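## Task

Pull the black key fob out of the drawer of the small wooden box and set it down directly on the table surface, not on top of anything, then close the drawer. The box must stay roughly in its current place and orientation, and the other item must remain inside the drawer.

## Robot and tools

Robot: two arms, left_arm and right_arm, each on a tilted plate carried by one metal frame behind them. A plate and its half of the frame count as part of that arm for the too-close check. Calibrated bases in the scene frame: left_arm (+0.048, +0.320, +0.317) m, quat_wxyz (+0.957, -0.123, +0.264, +0.004); right_arm (+0.034, -0.209, +0.317) m, quat_wxyz (+0.957, +0.118, +0.266, +0.011).

Scene frame: origin at table-top height, halfway between the nominal bases. +x points out over the table, +z up, and left_arm is on the +y side (image left/right may not match). Reported gripper positions and orientations can be a few cm off, more at long reach. On each gripper the fingers point along its own +z and close along its own y. end_effector_position is the point between the finger pads, just under 1 cm behind the tips.

The row: every motion command uses rows of 16 numbers covering both arms, even if only one moves: left x, y, z, qw, qx, qy, qz, opening, then right x, y, z, qw, qx, qy, qz, opening. x, y, z are an absolute gripper position in metres in the scene frame; the quaternion is an absolute orientation in that frame, w first. So each row is a pose pair, not an offset. To hold an arm still or keep its orientation, resend its exact pose from the last result before it stopped (and its intended opening) in every row; do not copy a drifted reported quaternion. Opening runs from -1 (closed, 0 mm gap) to +1 (fully open, about 87 mm); 0.5 is about 69 mm, 0 about 43 mm, -0.5 about 18 mm. Between the ends, the fingers go to where grip_measured will read the commanded value.

execute_actions(actions, cameras): actions holds at most one item. [] returns the full state with pictures. An action {"rows": [...], "steps": n} plays up to 15 rows, one per control step of 1/30 s, n between 5 and 15 (default 15); the last row repeats if rows run out. A target more than 0.6 m from the arm's last reported position along any gripper axis gets the call refused. A wait {"steps": n} (n up to 300) returns when n steps have elapsed since the previous result, your reply time included. Pictures come only with [] or if cameras names them. Results are sampled 5 steps before an action ends; those steps run afterwards.

move(target, speed, blend, blocking, cameras): drives each gripper in a straight line to its pose in target, which is one 16-number row or a list of up to 15 rows (no 0.6 m limit). speed is m/s, 0.002 to 0.5, default 0.25, one value or one per target; rotation is capped at twice that in rad/s. blend (m) rounds corners between listed targets; 0 stops at each. A move lasts 0.5 to 10 s; after 10 s it stops short. Openings from the first row are sent at the start; a later row's openings are applied after all arms stop there. Paths do not avoid obstacles or the other arm. The result has a move: line: done, off_target, moving, held or fault, plus limits (paced = pose clipped, held = steps withheld). An arm not named is done, within 10 mm and 2 degrees. Done does not mean no contact. blocking=false returns about 0.5 s in.



Cameras: cam_high, cam_low, cam_left_wrist, cam_right_wrist, each 672x504. Wrist pictures can lag while the arm moves.

Controller: each step the command is clipped to 100 mm and 20 degrees from the measured pose, then solved by damped IK, position first. Friction and weight can leave the gripper low, short or tilted, and tiny moves may fail or go sideways, so check pose after each move and correct tilt. Keep paths away from an arm's own base and avoid the wrist passing near the first joint axis, which can flip the shoulder posture.

Result lines: end_effector_position, end_effector_quat_wxyz, grip_measured (same scale as opening), Joint positions (last value gripper 0 closed to 1 open), Joint velocities (omitted or "within noise" when still), joint torques (sign toward larger angle; numbers 1 to 3 wrap at ±28 N m), Hand target (only when an arm is off its command), temperatures once changed 5 °C.

Gripping: note grip_measured when the pads first touch and command about 0.04 below it for a firm hold, less for a lighter one. Fast closing squeezes harder.

Avoid: dropping or releasing moving items, slamming, hitting hard or pressing far past contact (faster and deeper means harder), clashing the arms into each other (can end the scene), knocking the box out of place, and anything leaving the table. Watch motor heat from holding loads, stretched poses or pushing into unreachable targets: MOTOR HOT at 75 °C, a fold and idle arm at 90 °C, collapse at 100 °C. Brief outside tugs on held parts may occur.

Each tool is called after ">>>" as name(argument=value, ...) on one line, values as JSON.

## Session

>>> execute_actions(actions=[], cameras=["all"])

Scene clock: 0.00 s of 6000.00 s.
left_arm: end_effector_position=(+0.0998, +0.1270, +0.2928) grip_measured=+1.000 end_effector_quat_wxyz=(-0.035, +0.687, +0.534, -0.491) | right_arm: end_effector_position=(+0.4542, -0.2631, +0.1802) grip_measured=+1.000 end_effector_quat_wxyz=(+0.210, +0.029, +0.971, -0.113)
Joint positions: left_arm=[-0.98 1.552 0.577 -0.527 0.448 0.878 1] | right_arm=[0.037 1.58 0.906 0.109 0.457 -0.116 1]
Joint velocities: within noise
Joint torques (N m): no reading
Motor temperatures (°C): left_arm=[26 35 37 31 25 28 24] | right_arm=[25 31 31 31 29 29 29]
Heat: left arm: 37 °C; right arm: 31 °C.
Hand target: left_arm +0.1015, +0.1262, +0.2930; -0.032, +0.687, +0.535, -0.491 | right_arm +0.4606, -0.2645, +0.1858; +0.220, +0.033, +0.968, -0.113

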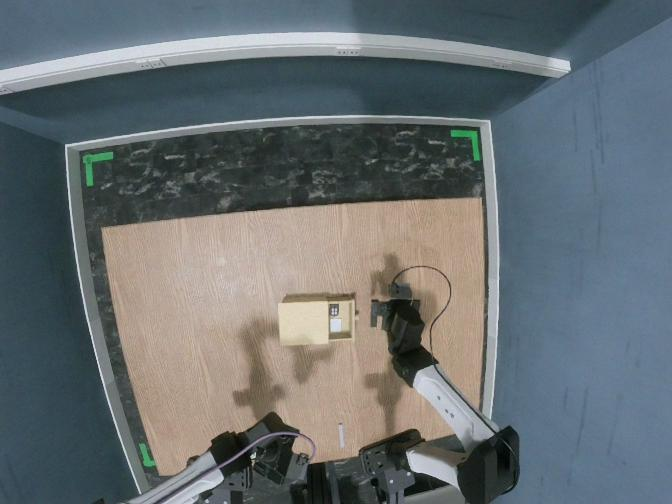

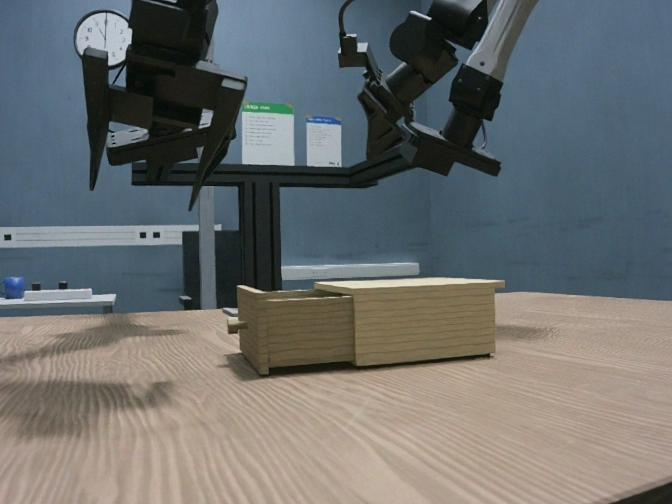

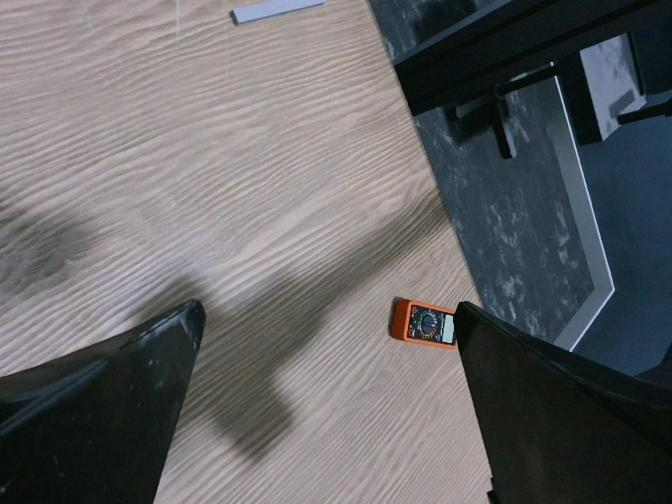

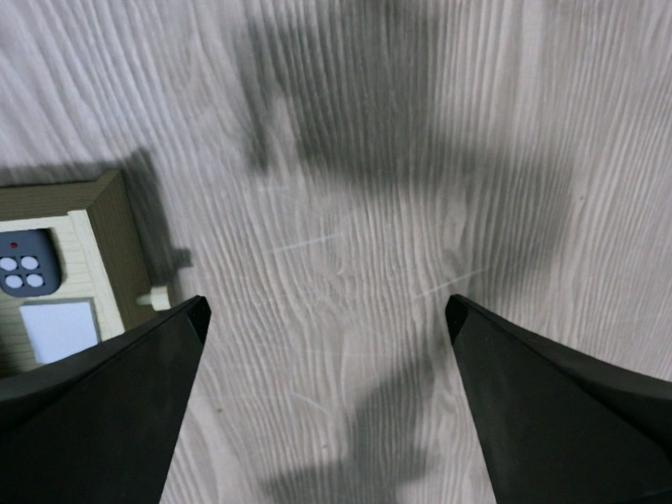

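>>> zoom_image(camera="cam_high", region=[250, 260, 450, 410])

>>> zoom_image(camera="cam_right_wrist", region=[0, 140, 240, 380])

>>> zoom_image(camera="cam_low", region=[200, 250, 530, 400])

Scaled by 2.520 from the camera's 672x504 image, which has a finer 960x720 frame.

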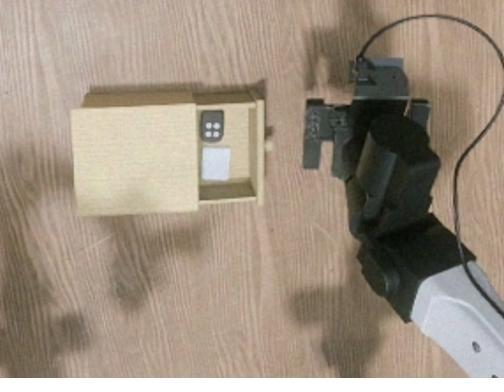

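Scaled by 2.100 from the camera's 672x504 image, which has a finer 960x720 frame.

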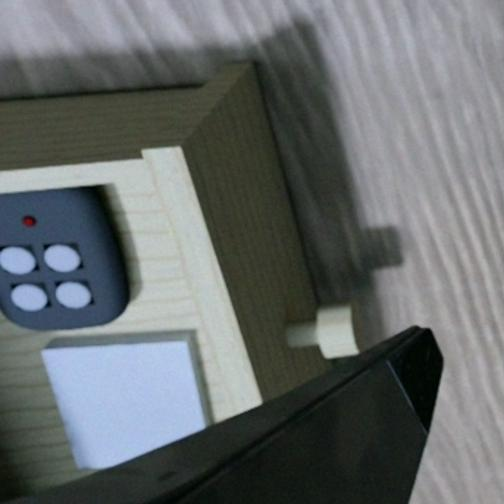

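Scaled by 1.527 from the camera's 672x504 image, which has a finer 960x720 frame.

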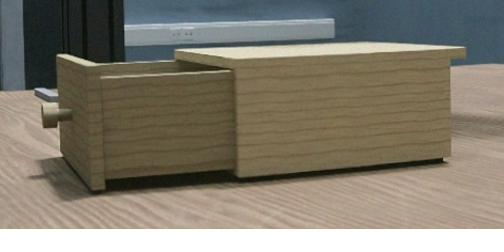

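>>> move(target=[0.0998, 0.1270, 0.2928, -0.035, 0.687, 0.534, -0.491, 1, 0.49, -0.09, 0.19, 0.21, 0.0, 0.978, 0.0, 1], cameras=["cam_right_wrist", "cam_high"])

Scene clock: 3.20 s of 6000.00 s.
left_arm: end_effector_position=(+0.0998, +0.1270, +0.2928) grip_measured=+1.000 end_effector_quat_wxyz=(-0.035, +0.687, +0.534, -0.491) | right_arm: end_effector_position=(+0.4875, -0.0927, +0.1923) grip_measured=+1.000 end_effector_quat_wxyz=(+0.212, -0.003, +0.977, +0.003)
Joint positions: left_arm=[-0.98 1.552 0.577 -0.527 0.448 0.878 1] | right_arm=[0.393 1.793 1.178 -0.057 0.506 0.103 1]
Joint torques (N m): left_arm=[-3.23 -4.03 3.79 0.43 0.54 0.19] | right_arm=[5.07 -6.82 7.88 0.79 0.13 -0.04]
Hand target: left_arm +0.0999, +0.1270, +0.2928; -0.035, +0.687, +0.534, -0.491 | right_arm +0.4900, -0.0901, +0.1900; +0.210, +0.000, +0.978, +0.000
Off the commanded pose: left_arm 0.000 m, 0 deg | right_arm 0.004 m, 1 deg.
Kept back: nothing.
move: done
camera_calibration:
cam_right_wrist: T_world_to_cam=[[0.0273723, -0.999624, 0.00177326, -0.108121], [-0.9, -0.0238723, 0.435235, 0.372591], [-0.435029, -0.0135093, -0.900315, 0.520402], [0, 0, 0, 1]]
Images, in order: cam_high, cam_right_wrist.

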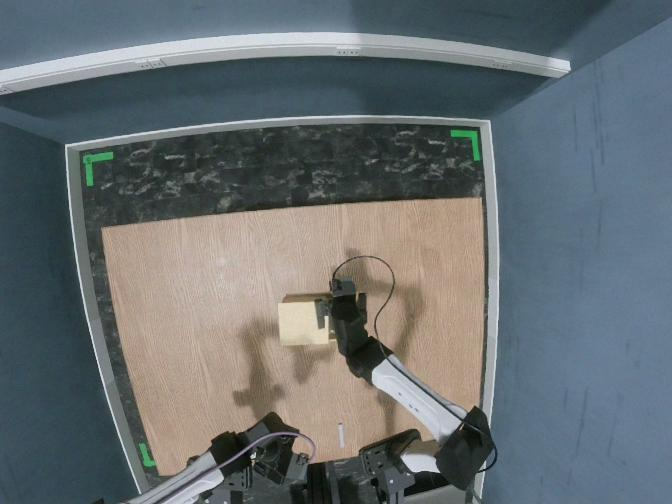

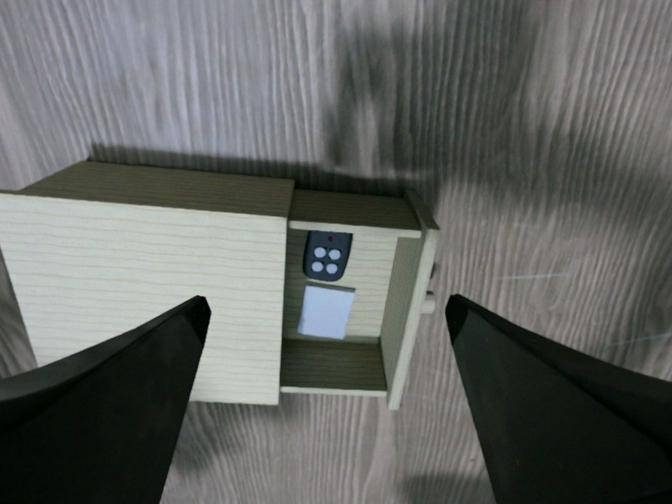

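>>> zoom_image(camera="cam_right_wrist", region=[240, 170, 480, 430])

Scaled by 1.938 from the camera's 672x504 image, which has a finer 960x720 frame.

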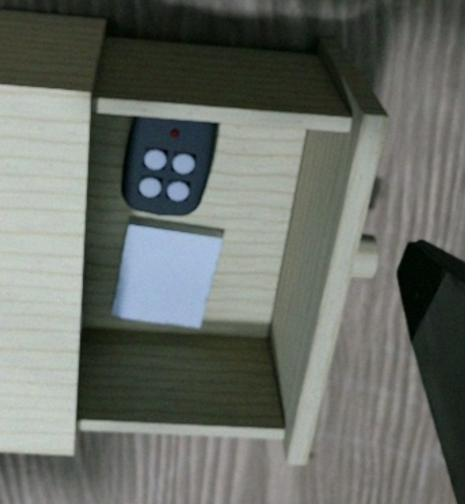

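>>> execute_actions(actions=[], cameras=["cam_low"])

>>> zoom_image(camera="cam_low", region=[180, 0, 532, 390])

Scene clock: 4.90 s of 6000.00 s.
left_arm: end_effector_position=(+0.0998, +0.1270, +0.2928) grip_measured=+1.000 end_effector_quat_wxyz=(-0.035, +0.687, +0.534, -0.491) | right_arm: end_effector_position=(+0.4871, -0.0928, +0.1922) grip_measured=+1.000 end_effector_quat_wxyz=(+0.212, -0.003, +0.977, +0.003)
Joint positions: left_arm=[-0.98 1.552 0.577 -0.527 0.448 0.878 1] | right_arm=[0.393 1.793 1.178 -0.06 0.507 0.105 1]
Joint velocities: within noise
Joint torques (N m): left_arm=[-3.18 -4.07 3.81 0.44 0.55 0.19] | right_arm=[5.05 -6.71 7.92 0.83 0.15 -0.02]
Motor temperatures (°C): left_arm=[26 36 38 31 25 28 24] | right_arm=[25 32 32 31 29 29 29]
Heat: left arm: 38 °C; right arm: 32 °C.
Hand target: left_arm +0.0999, +0.1270, +0.2928; -0.035, +0.687, +0.534, -0.491 | right_arm +0.4899, -0.0901, +0.1900; +0.210, +0.000, +0.978, +0.000
Off the commanded pose: left_arm 0.000 m, 0 deg | right_arm 0.005 m, 1 deg.
Steps of this call (1-51: nothing new was sent). Readings (end_effector_position of left_arm | right_arm):
1: (+0.0998, +0.1270, +0.2928) | (+0.4875, -0.0927, +0.1922)
2: (+0.0998, +0.1270, +0.2928) | (+0.4873, -0.0927, +0.1922)
4: (+0.0998, +0.1270, +0.2928) | (+0.4872, -0.0927, +0.1922)
8: (+0.0998, +0.1270, +0.2928) | (+0.4870, -0.0927, +0.1921)
51: the state above
Images, in order (width x height): cam_low 672x504.

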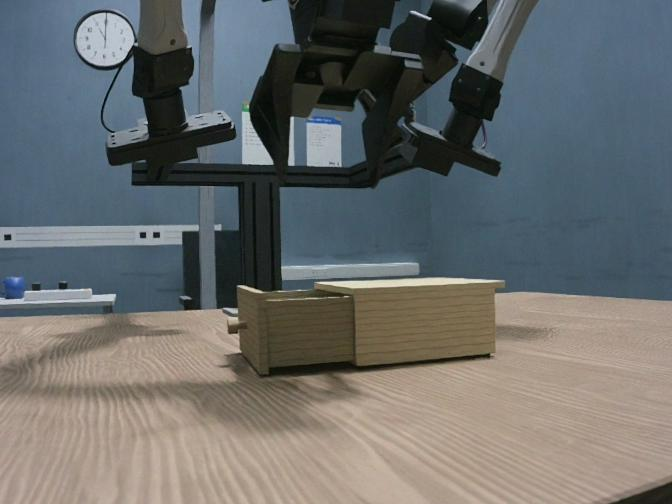

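Scaled by 1.292 from the camera's 672x504 image, which has a finer 960x720 frame.

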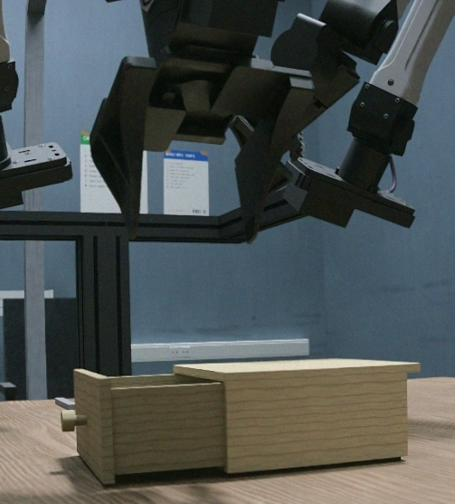

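>>> move(target=[[0.0999, 0.1270, 0.2928, -0.035, 0.687, 0.534, -0.491, 1, 0.46, -0.088, 0.16, 0.2099, 0.0298, 0.9775, -0.0064, -1],[0.0999, 0.1270, 0.2928, -0.035, 0.687, 0.534, -0.491, 1, 0.432, -0.088, 0.09, 0.2099, 0.0298, 0.9775, -0.0064, -1]], speed=0.15, cameras=["cam_right_wrist", "cam_low"])

Scene clock: 8.63 s of 6000.00 s.
left_arm: end_effector_position=(+0.0998, +0.1270, +0.2928) grip_measured=+1.000 end_effector_quat_wxyz=(-0.035, +0.687, +0.534, -0.491) | right_arm: end_effector_position=(+0.4334, -0.0859, +0.0960) grip_measured=-0.973 end_effector_quat_wxyz=(+0.211, +0.031, +0.977, -0.007)
Joint positions: left_arm=[-0.98 1.552 0.577 -0.527 0.448 0.878 1] | right_arm=[0.353 2.026 0.979 0.379 0.509 0.142 0.013]
Joint torques (N m): left_arm=[-3.22 -4.08 3.86 0.43 0.54 0.2] | right_arm=[3.63 -6.72 3.03 1.06 -0.04 -0.25]
Hand target: left_arm +0.1000, +0.1270, +0.2928; -0.035, +0.687, +0.534, -0.491 | right_arm +0.4319, -0.0880, +0.0902; +0.210, +0.030, +0.977, -0.006
Off the commanded pose: left_arm 0.000 m, 0 deg | right_arm 0.007 m, 0 deg.
Kept back: nothing.
move: done
camera_calibration:
cam_right_wrist: T_world_to_cam=[[-0.0446475, -0.998979, 0.00692713, -0.0689086], [-0.89799, 0.0431704, 0.437894, 0.370568], [-0.437746, 0.0133304, -0.899, 0.413643], [0, 0, 0, 1]]
Images, in order: cam_low, cam_right_wrist.

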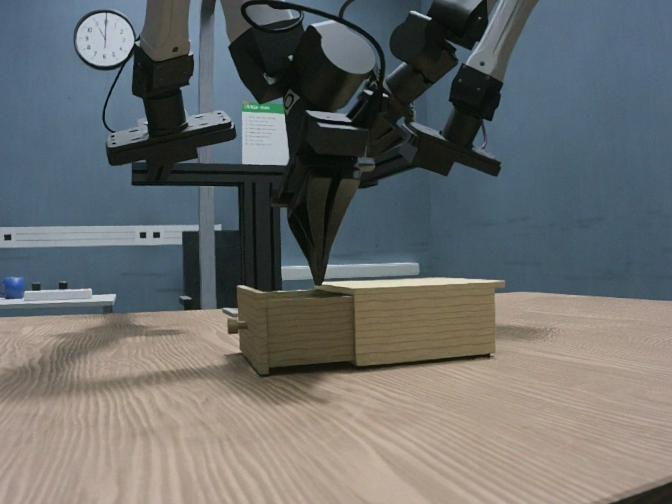

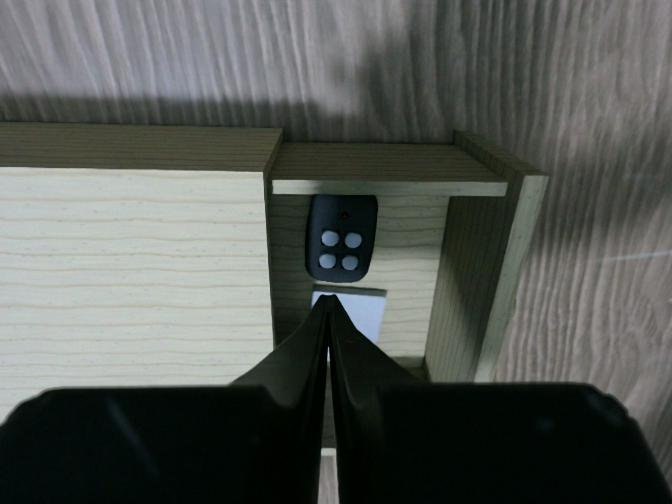

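>>> zoom_image(camera="cam_right_wrist", region=[240, 120, 560, 400])

Scaled by 1.575 from the camera's 672x504 image, which has a finer 960x720 frame.

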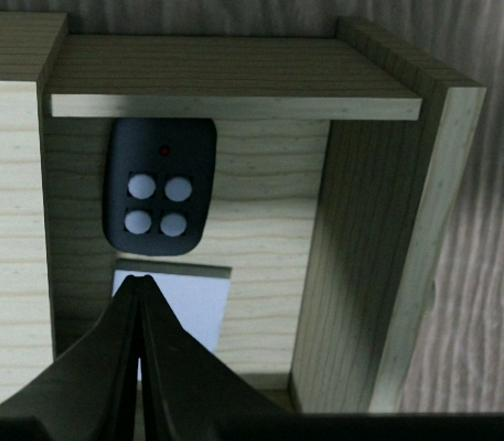

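>>> move(target=[[0.0999, 0.1270, 0.2928, -0.035, 0.687, 0.534, -0.491, 1, 0.427, -0.090, 0.06, 0.2099, 0.0298, 0.9775, -0.0064, -1],[0.0999, 0.1270, 0.2928, -0.035, 0.687, 0.534, -0.491, 1, 0.427, -0.090, 0.04, 0.2099, 0.0298, 0.9775, -0.0064, -1]], speed=[0.1, 0.05], cameras=["cam_right_wrist"])

Scene clock: 10.37 s of 6000.00 s.
left_arm: end_effector_position=(+0.0998, +0.1270, +0.2928) grip_measured=+1.000 end_effector_quat_wxyz=(-0.035, +0.687, +0.534, -0.491) | right_arm: end_effector_position=(+0.4229, -0.0884, +0.0455) grip_measured=-0.973 end_effector_quat_wxyz=(+0.205, +0.029, +0.978, -0.008)
Joint positions: left_arm=[-0.98 1.552 0.577 -0.527 0.448 0.878 1] | right_arm=[0.302 2.198 1.014 0.521 0.468 0.106 0.013]
Joint torques (N m): left_arm=[-3.19 -4.1 3.85 0.42 0.54 0.19] | right_arm=[3.7 -6.56 3.69 1.05 -0.07 -0.21]
Hand target: left_arm +0.1000, +0.1270, +0.2928; -0.035, +0.687, +0.534, -0.491 | right_arm +0.4269, -0.0901, +0.0402; +0.210, +0.030, +0.977, -0.006
Off the commanded pose: left_arm 0.000 m, 0 deg | right_arm 0.007 m, 1 deg.
Kept back: nothing.
move: done
camera_calibration:
cam_right_wrist: T_world_to_cam=[[-0.0395857, -0.999168, 0.0098298, -0.0737941], [-0.89306, 0.039791, 0.448174, 0.380512], [-0.448192, 0.00896266, -0.893892, 0.367446], [0, 0, 0, 1]]
Images, in order: cam_right_wrist.

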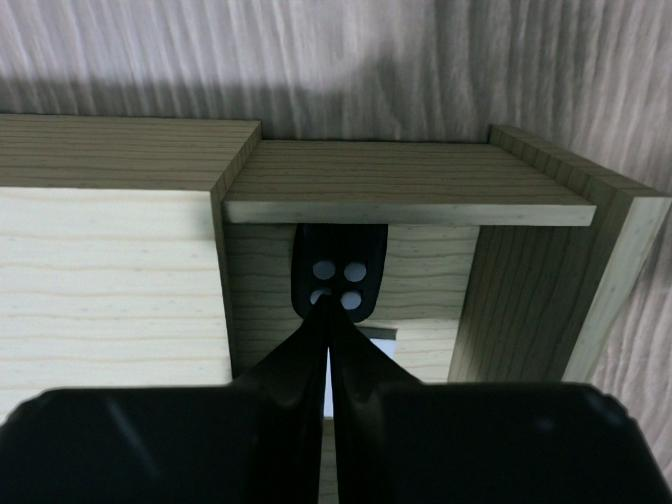

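>>> move(target=[0.0999, 0.1270, 0.2928, -0.035, 0.687, 0.534, -0.491, 1, 0.434, -0.091, 0.031, 0.2099, 0.0298, 0.9775, -0.0064, -1], speed=0.04, cameras=["cam_right_wrist"])

>>> zoom_image(camera="cam_right_wrist", region=[200, 180, 500, 400])

Scene clock: 11.30 s of 6000.00 s.
left_arm: end_effector_position=(+0.0998, +0.1270, +0.2928) grip_measured=+1.000 end_effector_quat_wxyz=(-0.035, +0.687, +0.534, -0.491) | right_arm: end_effector_position=(+0.4269, -0.0882, +0.0426) grip_measured=-0.973 end_effector_quat_wxyz=(+0.204, +0.022, +0.979, -0.009)
Joint positions: left_arm=[-0.98 1.552 0.577 -0.527 0.448 0.878 1] | right_arm=[0.298 2.211 1.04 0.505 0.465 0.092 0.013]
Joint torques (N m): left_arm=[-3.21 -4.08 3.84 0.43 0.53 0.18] | right_arm=[2.69 -5.22 5.29 1.16 -0.15 -0.2]
Hand target: left_arm +0.1000, +0.1270, +0.2928; -0.035, +0.687, +0.534, -0.491 | right_arm +0.4335, -0.0914, +0.0318; +0.210, +0.030, +0.977, -0.007
Off the commanded pose: left_arm 0.000 m, 0 deg | right_arm 0.014 m, 1 deg.
Kept back: nothing.
move: off_target (right_arm)
camera_calibration:
cam_right_wrist: T_world_to_cam=[[-0.026911, -0.999521, 0.0152758, -0.0790487], [-0.891836, 0.030909, 0.451302, 0.383911], [-0.451558, -0.00147853, -0.892241, 0.367091], [0, 0, 0, 1]]
Images, in order: cam_right_wrist.

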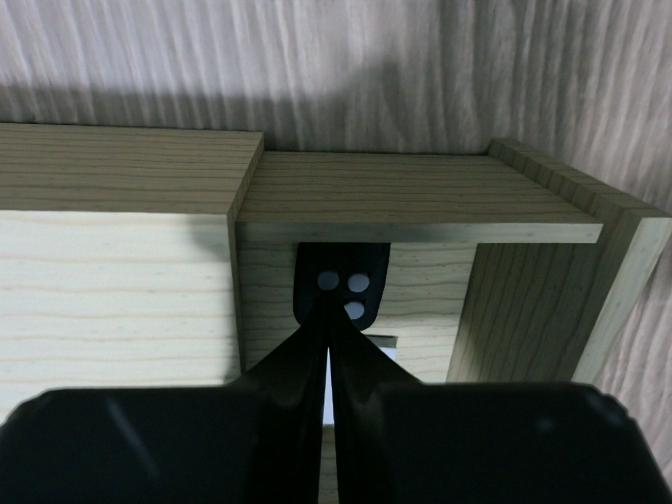

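Scaled by 1.680 from the camera's 672x504 image, which has a finer 960x720 frame.

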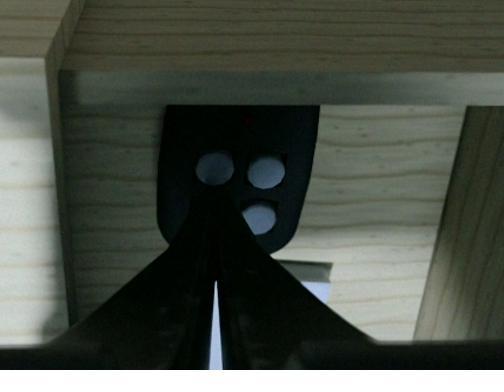

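>>> move(target=[[0.0999, 0.1270, 0.2928, -0.035, 0.687, 0.534, -0.491, 1, 0.438, -0.092, 0.045, 0.2099, 0.0298, 0.9775, -0.0064, -1],[0.0999, 0.1270, 0.2928, -0.035, 0.687, 0.534, -0.491, 1, 0.445, -0.094, 0.045, 0.2099, 0.0298, 0.9775, -0.0064, -1],[0.0999, 0.1270, 0.2928, -0.035, 0.687, 0.534, -0.491, 1, 0.445, -0.094, 0.03, 0.2099, 0.0298, 0.9775, -0.0064, -1]], speed=0.05, cameras=["cam_right_wrist"])

>>> zoom_image(camera="cam_right_wrist", region=[200, 180, 500, 400])

Scene clock: 12.73 s of 6000.00 s.
left_arm: end_effector_position=(+0.0998, +0.1270, +0.2928) grip_measured=+1.000 end_effector_quat_wxyz=(-0.035, +0.687, +0.534, -0.491) | right_arm: end_effector_position=(+0.4276, -0.0883, +0.0421) grip_measured=-0.973 end_effector_quat_wxyz=(+0.190, +0.011, +0.982, -0.011)
Joint positions: left_arm=[-0.98 1.552 0.577 -0.527 0.448 0.878 1] | right_arm=[0.297 2.211 1.071 0.443 0.462 0.082 0.013]
Joint torques (N m): left_arm=[-3.12 -4.1 3.81 0.43 0.54 0.2] | right_arm=[1.46 -5.38 6.15 1.42 -0.2 -0.22]
Hand target: left_arm +0.1000, +0.1270, +0.2928; -0.035, +0.687, +0.534, -0.491 | right_arm +0.4441, -0.0951, +0.0317; +0.210, +0.029, +0.977, -0.007
Off the commanded pose: left_arm 0.000 m, 0 deg | right_arm 0.022 m, 3 deg.
Kept back: nothing.
move: off_target (right_arm)
camera_calibration:
cam_right_wrist: T_world_to_cam=[[-0.00569177, -0.999701, 0.0237875, -0.0886108], [-0.879203, 0.0163359, 0.476167, 0.377016], [-0.476413, -0.0182038, -0.879033, 0.37562], [0, 0, 0, 1]]
Images, in order: cam_right_wrist.

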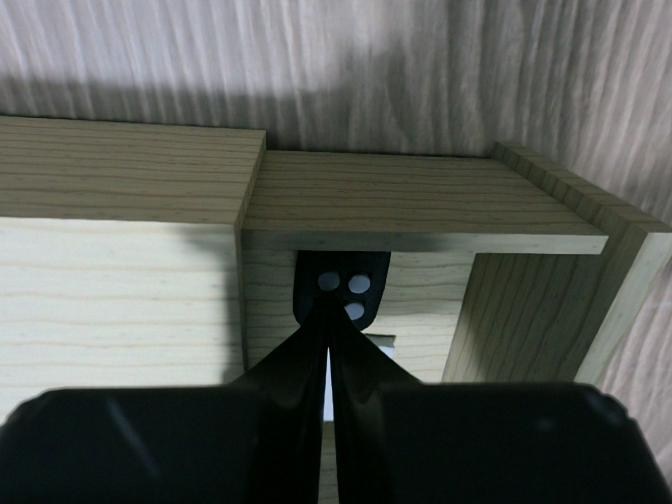

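Scaled by 1.680 from the camera's 672x504 image, which has a finer 960x720 frame.

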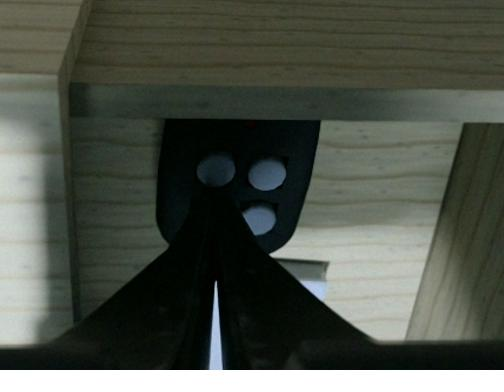

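>>> move(target=[0.0999, 0.1270, 0.2928, -0.035, 0.687, 0.534, -0.491, 1, 0.440, -0.118, 0.031, 0.2099, 0.0298, 0.9775, -0.0064, -1], speed=0.05, cameras=["cam_right_wrist"])

>>> zoom_image(camera="cam_right_wrist", region=[200, 180, 500, 400])

Scene clock: 13.77 s of 6000.00 s.
left_arm: end_effector_position=(+0.0998, +0.1270, +0.2928) grip_measured=+1.000 end_effector_quat_wxyz=(-0.035, +0.687, +0.534, -0.491) | right_arm: end_effector_position=(+0.4267, -0.0904, +0.0411) grip_measured=-0.973 end_effector_quat_wxyz=(+0.191, +0.009, +0.981, +0.022)
Joint positions: left_arm=[-0.98 1.552 0.577 -0.527 0.448 0.878 1] | right_arm=[0.264 2.194 1.04 0.475 0.371 0.064 0.013]
Joint torques (N m): left_arm=[-3.19 -4.05 3.85 0.42 0.54 0.2] | right_arm=[-0.4 -6.86 3 1.44 0.26 -0.35]
Hand target: left_arm +0.1000, +0.1270, +0.2928; -0.035, +0.687, +0.534, -0.491 | right_arm +0.4384, -0.1184, +0.0326; +0.208, +0.030, +0.978, -0.007
Off the commanded pose: left_arm 0.000 m, 0 deg | right_arm 0.032 m, 5 deg.
Kept back: nothing.
move: off_target (right_arm)
camera_calibration:
cam_right_wrist: T_world_to_cam=[[0.0110394, -0.999123, -0.0403963, -0.0951094], [-0.880704, -0.0288466, 0.472787, 0.37344], [-0.473538, 0.0303579, -0.88025, 0.377436], [0, 0, 0, 1]]
Images, in order: cam_right_wrist.

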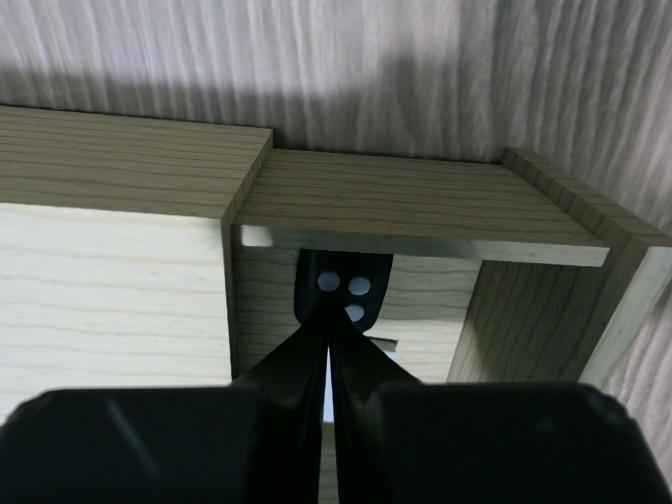

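Scaled by 1.680 from the camera's 672x504 image, which has a finer 960x720 frame.

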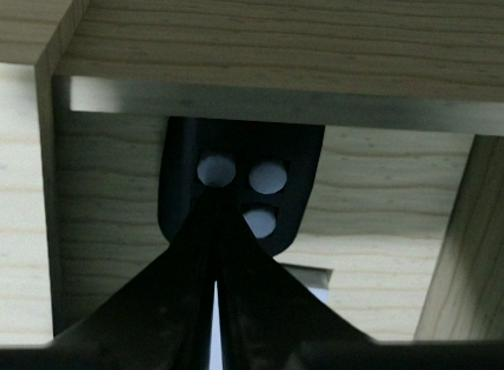

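>>> move(target=[0.0999, 0.1270, 0.2928, -0.035, 0.687, 0.534, -0.491, 1, 0.436, -0.125, 0.038, 0.2099, 0.0298, 0.9775, -0.0064, -1], speed=0.04, cameras=["cam_right_wrist"])

>>> zoom_image(camera="cam_right_wrist", region=[200, 180, 500, 400])

Scene clock: 14.70 s of 6000.00 s.
left_arm: end_effector_position=(+0.0998, +0.1270, +0.2928) grip_measured=+1.000 end_effector_quat_wxyz=(-0.035, +0.687, +0.534, -0.491) | right_arm: end_effector_position=(+0.4265, -0.0913, +0.0417) grip_measured=-0.973 end_effector_quat_wxyz=(+0.199, +0.014, +0.979, +0.039)
Joint positions: left_arm=[-0.98 1.552 0.577 -0.527 0.448 0.878 1] | right_arm=[0.249 2.186 1.012 0.517 0.329 0.063 0.013]
Joint torques (N m): left_arm=[-3.19 -4.05 3.84 0.43 0.55 0.18] | right_arm=[0.05 -8.99 1.88 1.11 0.55 -0.44]
Hand target: left_arm +0.1000, +0.1270, +0.2928; -0.035, +0.687, +0.534, -0.491 | right_arm +0.4347, -0.1245, +0.0387; +0.208, +0.030, +0.978, -0.006
Off the commanded pose: left_arm 0.000 m, 0 deg | right_arm 0.035 m, 6 deg.
Kept back: nothing.
move: off_target (right_arm)
camera_calibration:
cam_right_wrist: T_world_to_cam=[[0.00807364, -0.997194, -0.074427, -0.0931178], [-0.888337, -0.0413257, 0.457328, 0.375702], [-0.459121, 0.062424, -0.886178, 0.37489], [0, 0, 0, 1]]
Images, in order: cam_right_wrist.

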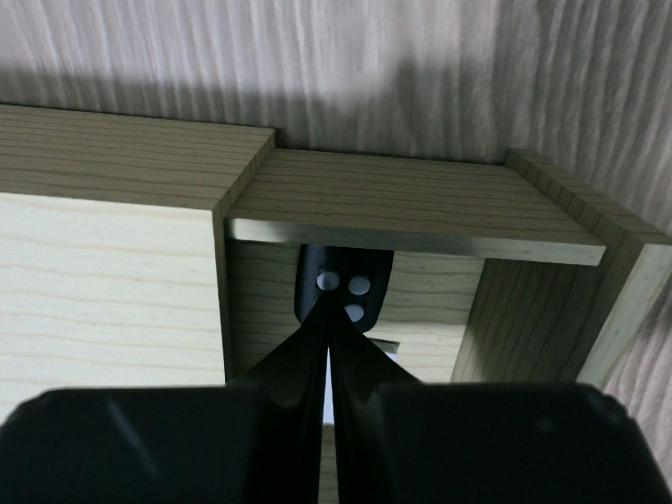

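Scaled by 1.680 from the camera's 672x504 image, which has a finer 960x720 frame.

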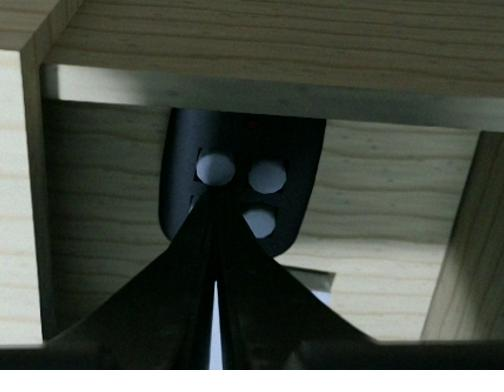

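>>> move(target=[[0.0999, 0.1270, 0.2928, -0.035, 0.687, 0.534, -0.491, 1, 0.430, -0.095, 0.07, 0.2099, 0.0298, 0.9775, -0.0064, -1],[0.0999, 0.1270, 0.2928, -0.035, 0.687, 0.534, -0.491, 1, 0.46, -0.10, 0.12, 0.2099, 0.0298, 0.9775, -0.0064, -1]], speed=[0.06, 0.15], cameras=["cam_right_wrist", "cam_low"])

>>> zoom_image(camera="cam_right_wrist", region=[240, 120, 480, 300])

Scene clock: 19.53 s of 6000.00 s.
left_arm: end_effector_position=(+0.0998, +0.1270, +0.2928) grip_measured=+1.000 end_effector_quat_wxyz=(-0.035, +0.687, +0.534, -0.491) | right_arm: end_effector_position=(+0.4482, -0.1022, +0.1058) grip_measured=-0.973 end_effector_quat_wxyz=(+0.194, +0.022, +0.981, -0.009)
Joint positions: left_arm=[-0.98 1.552 0.577 -0.527 0.448 0.878 1] | right_arm=[0.313 1.981 1.042 0.247 0.475 0.112 0.013]
Joint torques (N m): left_arm=[-3.19 -4.04 3.81 0.43 0.54 0.19] | right_arm=[5.97 -10.85 4.79 0.77 0.11 -0.02]
Hand target: left_arm +0.1000, +0.1270, +0.2928; -0.035, +0.687, +0.534, -0.491 | right_arm +0.4599, -0.0999, +0.1197; +0.210, +0.030, +0.977, -0.006
Off the commanded pose: left_arm 0.000 m, 0 deg | right_arm 0.019 m, 2 deg.
Kept back: nothing.
move: off_target (right_arm)
camera_calibration:
cam_right_wrist: T_world_to_cam=[[-0.0268781, -0.999523, 0.0151857, -0.0935028], [-0.882951, 0.0308605, 0.468449, 0.369058], [-0.468695, -0.000817263, -0.88336, 0.43994], [0, 0, 0, 1]]
Images, in order: cam_low, cam_right_wrist.

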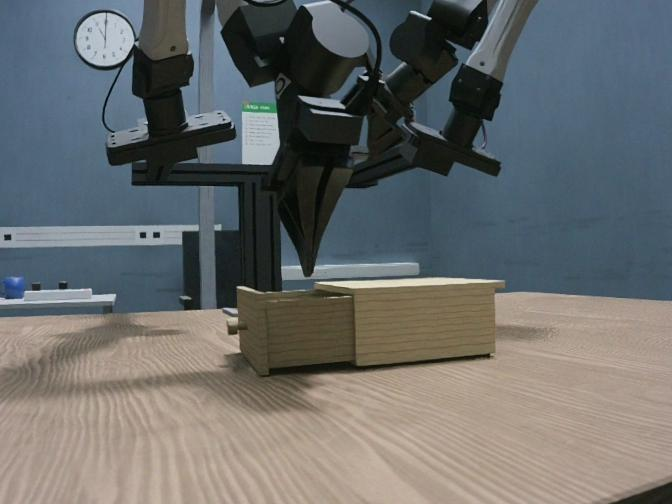

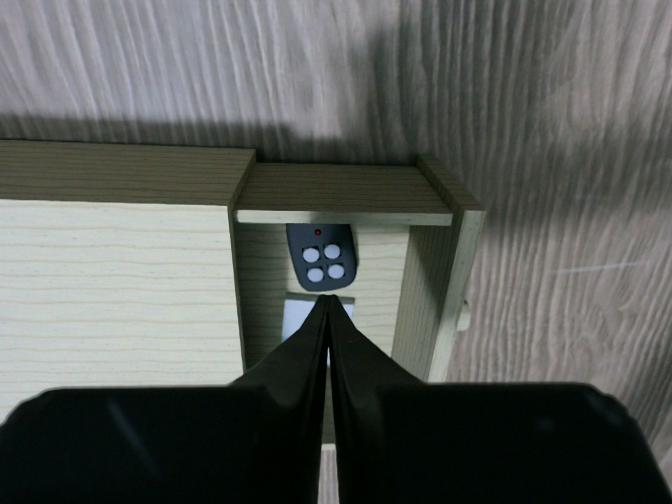

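Scaled by 2.100 from the camera's 672x504 image, which has a finer 960x720 frame.

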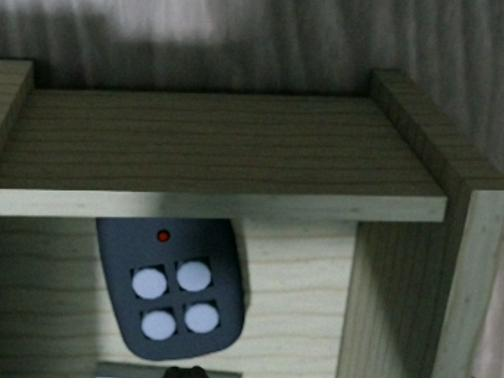

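>>> zoom_image(camera="cam_low", region=[210, 150, 400, 320])

Scaled by 2.653 from the camera's 672x504 image, which has a finer 960x720 frame.

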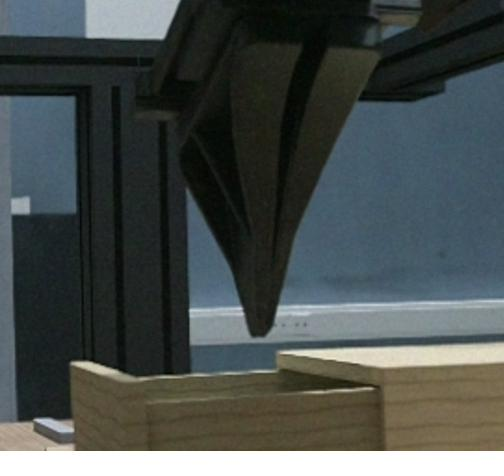

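>>> move(target=[0.0999, 0.1270, 0.2928, -0.035, 0.687, 0.534, -0.491, 1, 0.44, -0.099, 0.105, 0.1543, -0.0362, 0.9862, 0.0499, 0.0], speed=0.1, cameras=["cam_right_wrist"])

>>> zoom_image(camera="cam_right_wrist", region=[200, 120, 500, 380])

Scene clock: 24.20 s of 6000.00 s.
left_arm: end_effector_position=(+0.0998, +0.1270, +0.2928) grip_measured=+1.000 end_effector_quat_wxyz=(-0.035, +0.687, +0.534, -0.491) | right_arm: end_effector_position=(+0.4283, -0.0949, +0.0988) grip_measured=+0.000 end_effector_quat_wxyz=(+0.144, -0.039, +0.988, +0.047)
Joint positions: left_arm=[-0.98 1.552 0.577 -0.527 0.448 0.878 1] | right_arm=[0.281 1.981 1.053 0.145 0.313 0.028 0.5]
Joint torques (N m): left_arm=[-3.19 -4.07 3.86 0.43 0.55 0.2] | right_arm=[3.37 -9.55 5.29 0.62 -0.15 -0.26]
Hand target: left_arm +0.1000, +0.1270, +0.2928; -0.035, +0.687, +0.534, -0.491 | right_arm +0.4399, -0.0991, +0.1050; +0.155, -0.036, +0.986, +0.050
Off the commanded pose: left_arm 0.000 m, 0 deg | right_arm 0.014 m, 1 deg.
Kept back: nothing.
move: off_target (right_arm)
camera_calibration:
cam_right_wrist: T_world_to_cam=[[0.110615, -0.990876, -0.0770006, -0.135624], [-0.824997, -0.134747, 0.548839, 0.306035], [-0.554207, 0.00281538, -0.832374, 0.456383], [0, 0, 0, 1]]
Images, in order: cam_right_wrist.

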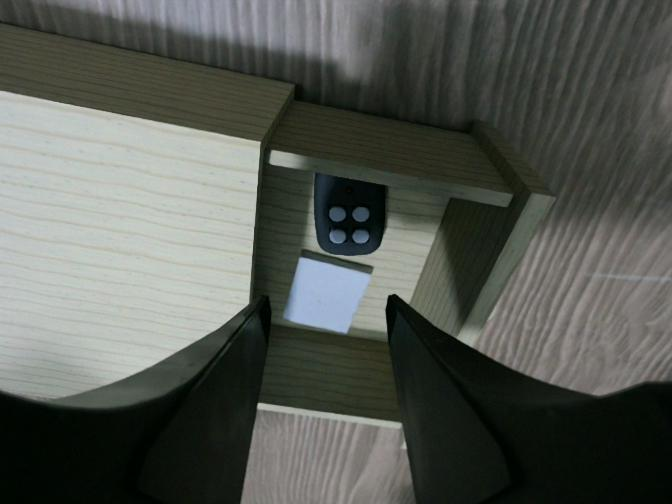

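Scaled by 1.680 from the camera's 672x504 image, which has a finer 960x720 frame.

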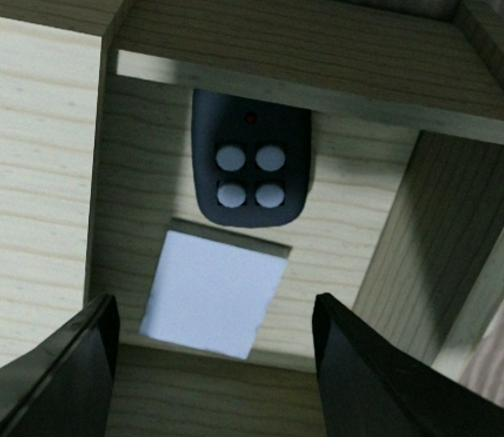

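>>> move(target=[0.0999, 0.1270, 0.2928, -0.035, 0.687, 0.534, -0.491, 1, 0.44, -0.106, 0.105, 0.1543, -0.0362, 0.9862, 0.0499, -0.03], speed=0.05, cameras=[])

Scene clock: 25.73 s of 6000.00 s.
left_arm: end_effector_position=(+0.0998, +0.1270, +0.2928) grip_measured=+1.000 end_effector_quat_wxyz=(-0.035, +0.687, +0.534, -0.491) | right_arm: end_effector_position=(+0.4285, -0.1008, +0.0964) grip_measured=-0.030 end_effector_quat_wxyz=(+0.142, -0.040, +0.988, +0.047)
Joint positions: left_arm=[-0.98 1.552 0.577 -0.527 0.448 0.878 1] | right_arm=[0.264 1.981 1.053 0.143 0.3 0.015 0.485]
Joint torques (N m): left_arm=[-3.17 -4.08 3.85 0.42 0.55 0.2] | right_arm=[3.25 -10.44 4.3 0.64 -0.15 -0.23]
Hand target: left_arm +0.1000, +0.1270, +0.2928; -0.035, +0.687, +0.534, -0.491 | right_arm +0.4399, -0.1060, +0.1049; +0.154, -0.036, +0.986, +0.050
Off the commanded pose: left_arm 0.000 m, 0 deg | right_arm 0.015 m, 2 deg.
Kept back: nothing.
move: off_target (right_arm)

>>> move(target=[0.0999, 0.1270, 0.2928, -0.035, 0.687, 0.534, -0.491, 1, 0.438, -0.105, 0.06, 0.1543, -0.0362, 0.9862, 0.0499, -0.03], speed=0.06, cameras=["cam_right_wrist"])

>>> zoom_image(camera="cam_right_wrist", region=[200, 120, 500, 380])

Scene clock: 27.27 s of 6000.00 s.
left_arm: end_effector_position=(+0.0998, +0.1270, +0.2928) grip_measured=+1.000 end_effector_quat_wxyz=(-0.035, +0.687, +0.534, -0.491) | right_arm: end_effector_position=(+0.4334, -0.1036, +0.0657) grip_measured=-0.030 end_effector_quat_wxyz=(+0.150, -0.037, +0.987, +0.049)
Joint positions: left_arm=[-0.98 1.552 0.577 -0.527 0.448 0.878 1] | right_arm=[0.226 2.084 1.087 0.237 0.271 -0.012 0.485]
Joint torques (N m): left_arm=[-3.18 -4.03 3.84 0.43 0.55 0.2] | right_arm=[3.21 -6.87 4.6 0.9 -0.16 -0.23]
Hand target: left_arm +0.1000, +0.1270, +0.2928; -0.035, +0.687, +0.534, -0.491 | right_arm +0.4379, -0.1052, +0.0602; +0.154, -0.036, +0.986, +0.050
Off the commanded pose: left_arm 0.000 m, 0 deg | right_arm 0.007 m, 1 deg.
Kept back: nothing.
move: done
camera_calibration:
cam_right_wrist: T_world_to_cam=[[0.107428, -0.990977, -0.0801463, -0.145694], [-0.8311, -0.133753, 0.5398, 0.330562], [-0.545649, 0.0086198, -0.83797, 0.428916], [0, 0, 0, 1]]
Images, in order: cam_right_wrist.

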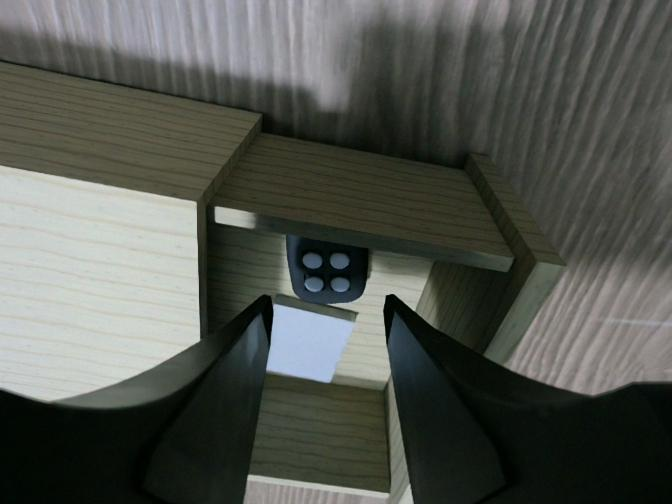

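Scaled by 1.680 from the camera's 672x504 image, which has a finer 960x720 frame.

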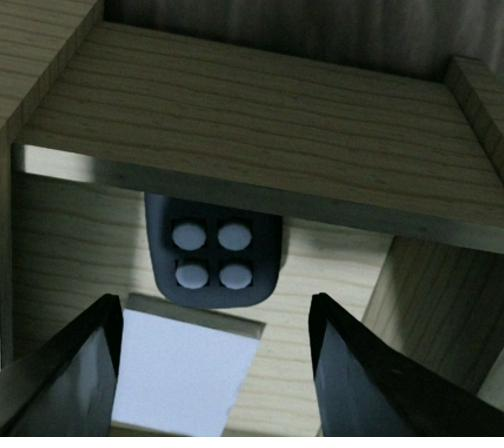

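>>> move(target=[0.0999, 0.1270, 0.2928, -0.035, 0.687, 0.534, -0.491, 1, 0.434, -0.100, 0.056, 0.1543, -0.0362, 0.9862, 0.0499, -0.03], speed=0.04, cameras=[])

Scene clock: 28.43 s of 6000.00 s.
left_arm: end_effector_position=(+0.0998, +0.1270, +0.2928) grip_measured=+1.000 end_effector_quat_wxyz=(-0.035, +0.687, +0.534, -0.491) | right_arm: end_effector_position=(+0.4319, -0.1021, +0.0610) grip_measured=-0.030 end_effector_quat_wxyz=(+0.150, -0.037, +0.987, +0.049)
Joint positions: left_arm=[-0.98 1.552 0.577 -0.527 0.448 0.878 1] | right_arm=[0.226 2.101 1.087 0.255 0.271 -0.012 0.485]
Joint torques (N m): left_arm=[-3.17 -4.1 3.82 0.42 0.54 0.19] | right_arm=[4.29 -6.8 4.15 0.91 -0.09 -0.19]
Hand target: left_arm +0.1000, +0.1270, +0.2928; -0.035, +0.687, +0.534, -0.491 | right_arm +0.4339, -0.1002, +0.0561; +0.154, -0.036, +0.986, +0.050
Off the commanded pose: left_arm 0.000 m, 0 deg | right_arm 0.006 m, 0 deg.
Kept back: nothing.
move: done

>>> move(target=[0.0999, 0.1270, 0.2928, -0.035, 0.687, 0.534, -0.491, 1, 0.434, -0.0945, 0.050, 0.1543, -0.0362, 0.9862, 0.0499, -0.03], speed=0.04, cameras=["cam_right_wrist"])

>>> zoom_image(camera="cam_right_wrist", region=[200, 120, 500, 380])

Scene clock: 29.37 s of 6000.00 s.
left_arm: end_effector_position=(+0.0998, +0.1270, +0.2928) grip_measured=+1.000 end_effector_quat_wxyz=(-0.035, +0.687, +0.534, -0.491) | right_arm: end_effector_position=(+0.4305, -0.0997, +0.0537) grip_measured=-0.030 end_effector_quat_wxyz=(+0.148, -0.037, +0.987, +0.048)
Joint positions: left_arm=[-0.98 1.552 0.577 -0.527 0.448 0.878 1] | right_arm=[0.226 2.129 1.1 0.266 0.271 -0.012 0.485]
Joint torques (N m): left_arm=[-3.19 -4.1 3.86 0.43 0.54 0.19] | right_arm=[5.11 -6.86 4.4 0.94 -0.05 -0.12]
Hand target: left_arm +0.1000, +0.1270, +0.2928; -0.035, +0.687, +0.534, -0.491 | right_arm +0.4339, -0.0946, +0.0502; +0.154, -0.036, +0.986, +0.050
Off the commanded pose: left_arm 0.000 m, 0 deg | right_arm 0.007 m, 1 deg.
Kept back: nothing.
move: done
camera_calibration:
cam_right_wrist: T_world_to_cam=[[0.108129, -0.990912, -0.0800126, -0.142769], [-0.829637, -0.134288, 0.541912, 0.33432], [-0.547732, 0.0077851, -0.836618, 0.417981], [0, 0, 0, 1]]
Images, in order: cam_right_wrist.

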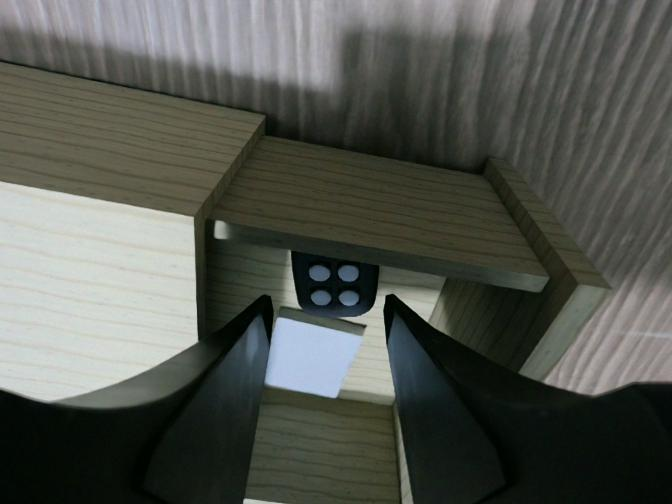

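Scaled by 1.680 from the camera's 672x504 image, which has a finer 960x720 frame.

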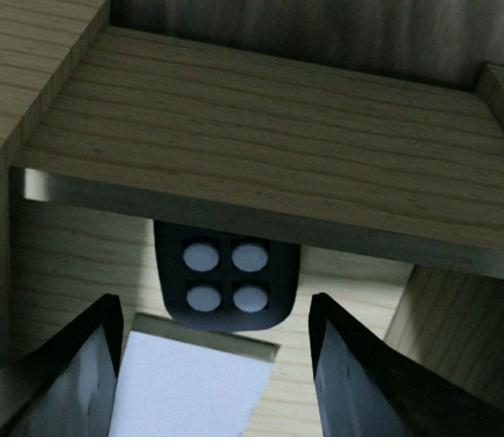

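>>> move(target=[0.0999, 0.1270, 0.2928, -0.035, 0.687, 0.534, -0.491, 1, 0.435, -0.0945, 0.030, 0.1543, -0.0362, 0.9862, 0.0499, -0.03], speed=0.04, cameras=["cam_right_wrist"])

>>> zoom_image(camera="cam_right_wrist", region=[200, 160, 500, 400])

Scene clock: 30.50 s of 6000.00 s.
left_arm: end_effector_position=(+0.0998, +0.1270, +0.2928) grip_measured=+1.000 end_effector_quat_wxyz=(-0.035, +0.687, +0.534, -0.491) | right_arm: end_effector_position=(+0.4327, -0.1013, +0.0360) grip_measured=-0.030 end_effector_quat_wxyz=(+0.150, -0.032, +0.987, +0.038)
Joint positions: left_arm=[-0.98 1.552 0.577 -0.527 0.448 0.878 1] | right_arm=[0.215 2.195 1.138 0.299 0.285 -0.013 0.485]
Joint torques (N m): left_arm=[-3.22 -4.05 3.9 0.44 0.55 0.19] | right_arm=[4.59 -6.48 4.33 0.9 -0.28 -0.24]
Hand target: left_arm +0.1000, +0.1270, +0.2928; -0.035, +0.687, +0.534, -0.491 | right_arm +0.4349, -0.0946, +0.0304; +0.154, -0.036, +0.986, +0.050
Off the commanded pose: left_arm 0.000 m, 0 deg | right_arm 0.009 m, 2 deg.
Kept back: nothing.
move: done
camera_calibration:
cam_right_wrist: T_world_to_cam=[[0.0944835, -0.993647, -0.0611369, -0.141094], [-0.832925, -0.112538, 0.541822, 0.349254], [-0.54526, -0.000270782, -0.838267, 0.402533], [0, 0, 0, 1]]
Images, in order: cam_right_wrist.

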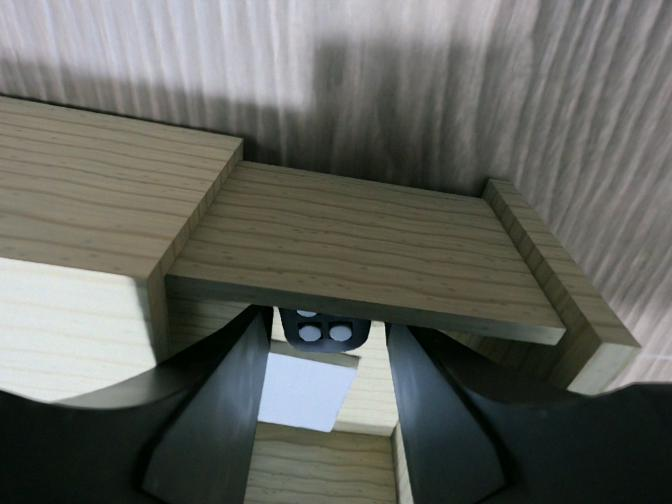

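Scaled by 1.680 from the camera's 672x504 image, which has a finer 960x720 frame.

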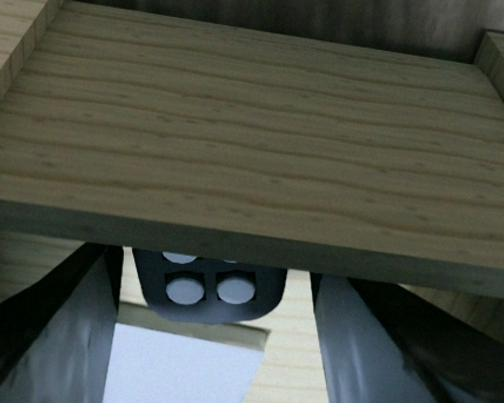

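>>> move(target=[0.0999, 0.1270, 0.2928, -0.035, 0.687, 0.534, -0.491, 1, 0.434, -0.094, 0.022, 0.1543, -0.0362, 0.9862, 0.0499, -0.03], speed=0.03, cameras=["cam_right_wrist"])

>>> zoom_image(camera="cam_right_wrist", region=[200, 160, 500, 400])

Scene clock: 31.43 s of 6000.00 s.
left_arm: end_effector_position=(+0.0998, +0.1270, +0.2928) grip_measured=+1.000 end_effector_quat_wxyz=(-0.035, +0.687, +0.534, -0.491) | right_arm: end_effector_position=(+0.4333, -0.1019, +0.0339) grip_measured=-0.031 end_effector_quat_wxyz=(+0.151, -0.030, +0.987, +0.034)
Joint positions: left_arm=[-0.98 1.552 0.577 -0.527 0.448 0.878 1] | right_arm=[0.215 2.203 1.142 0.306 0.294 -0.011 0.484]
Joint torques (N m): left_arm=[-3.17 -4.11 3.82 0.43 0.53 0.19] | right_arm=[4.23 -5.16 4.9 0.97 -0.41 -0.29]
Hand target: left_arm +0.1000, +0.1270, +0.2928; -0.035, +0.687, +0.534, -0.491 | right_arm +0.4335, -0.0942, +0.0229; +0.154, -0.036, +0.986, +0.050
Off the commanded pose: left_arm 0.000 m, 0 deg | right_arm 0.014 m, 2 deg.
Kept back: nothing.
move: off_target (right_arm)
camera_calibration:
cam_right_wrist: T_world_to_cam=[[0.0894514, -0.994533, -0.0538729, -0.140039], [-0.834927, -0.104368, 0.540374, 0.352472], [-0.543043, -0.00335733, -0.839698, 0.399875], [0, 0, 0, 1]]
Images, in order: cam_right_wrist.

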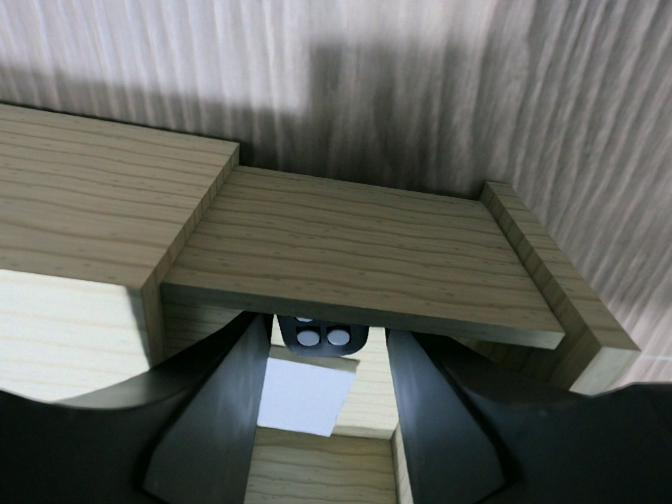

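Scaled by 1.680 from the camera's 672x504 image, which has a finer 960x720 frame.

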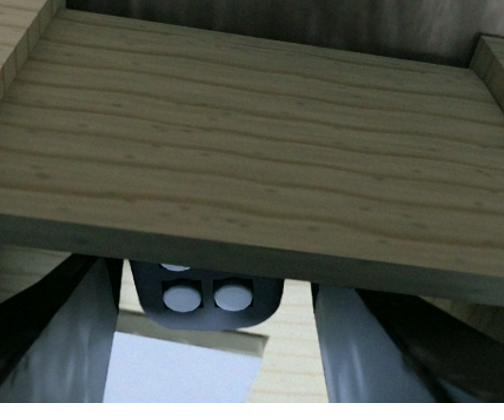

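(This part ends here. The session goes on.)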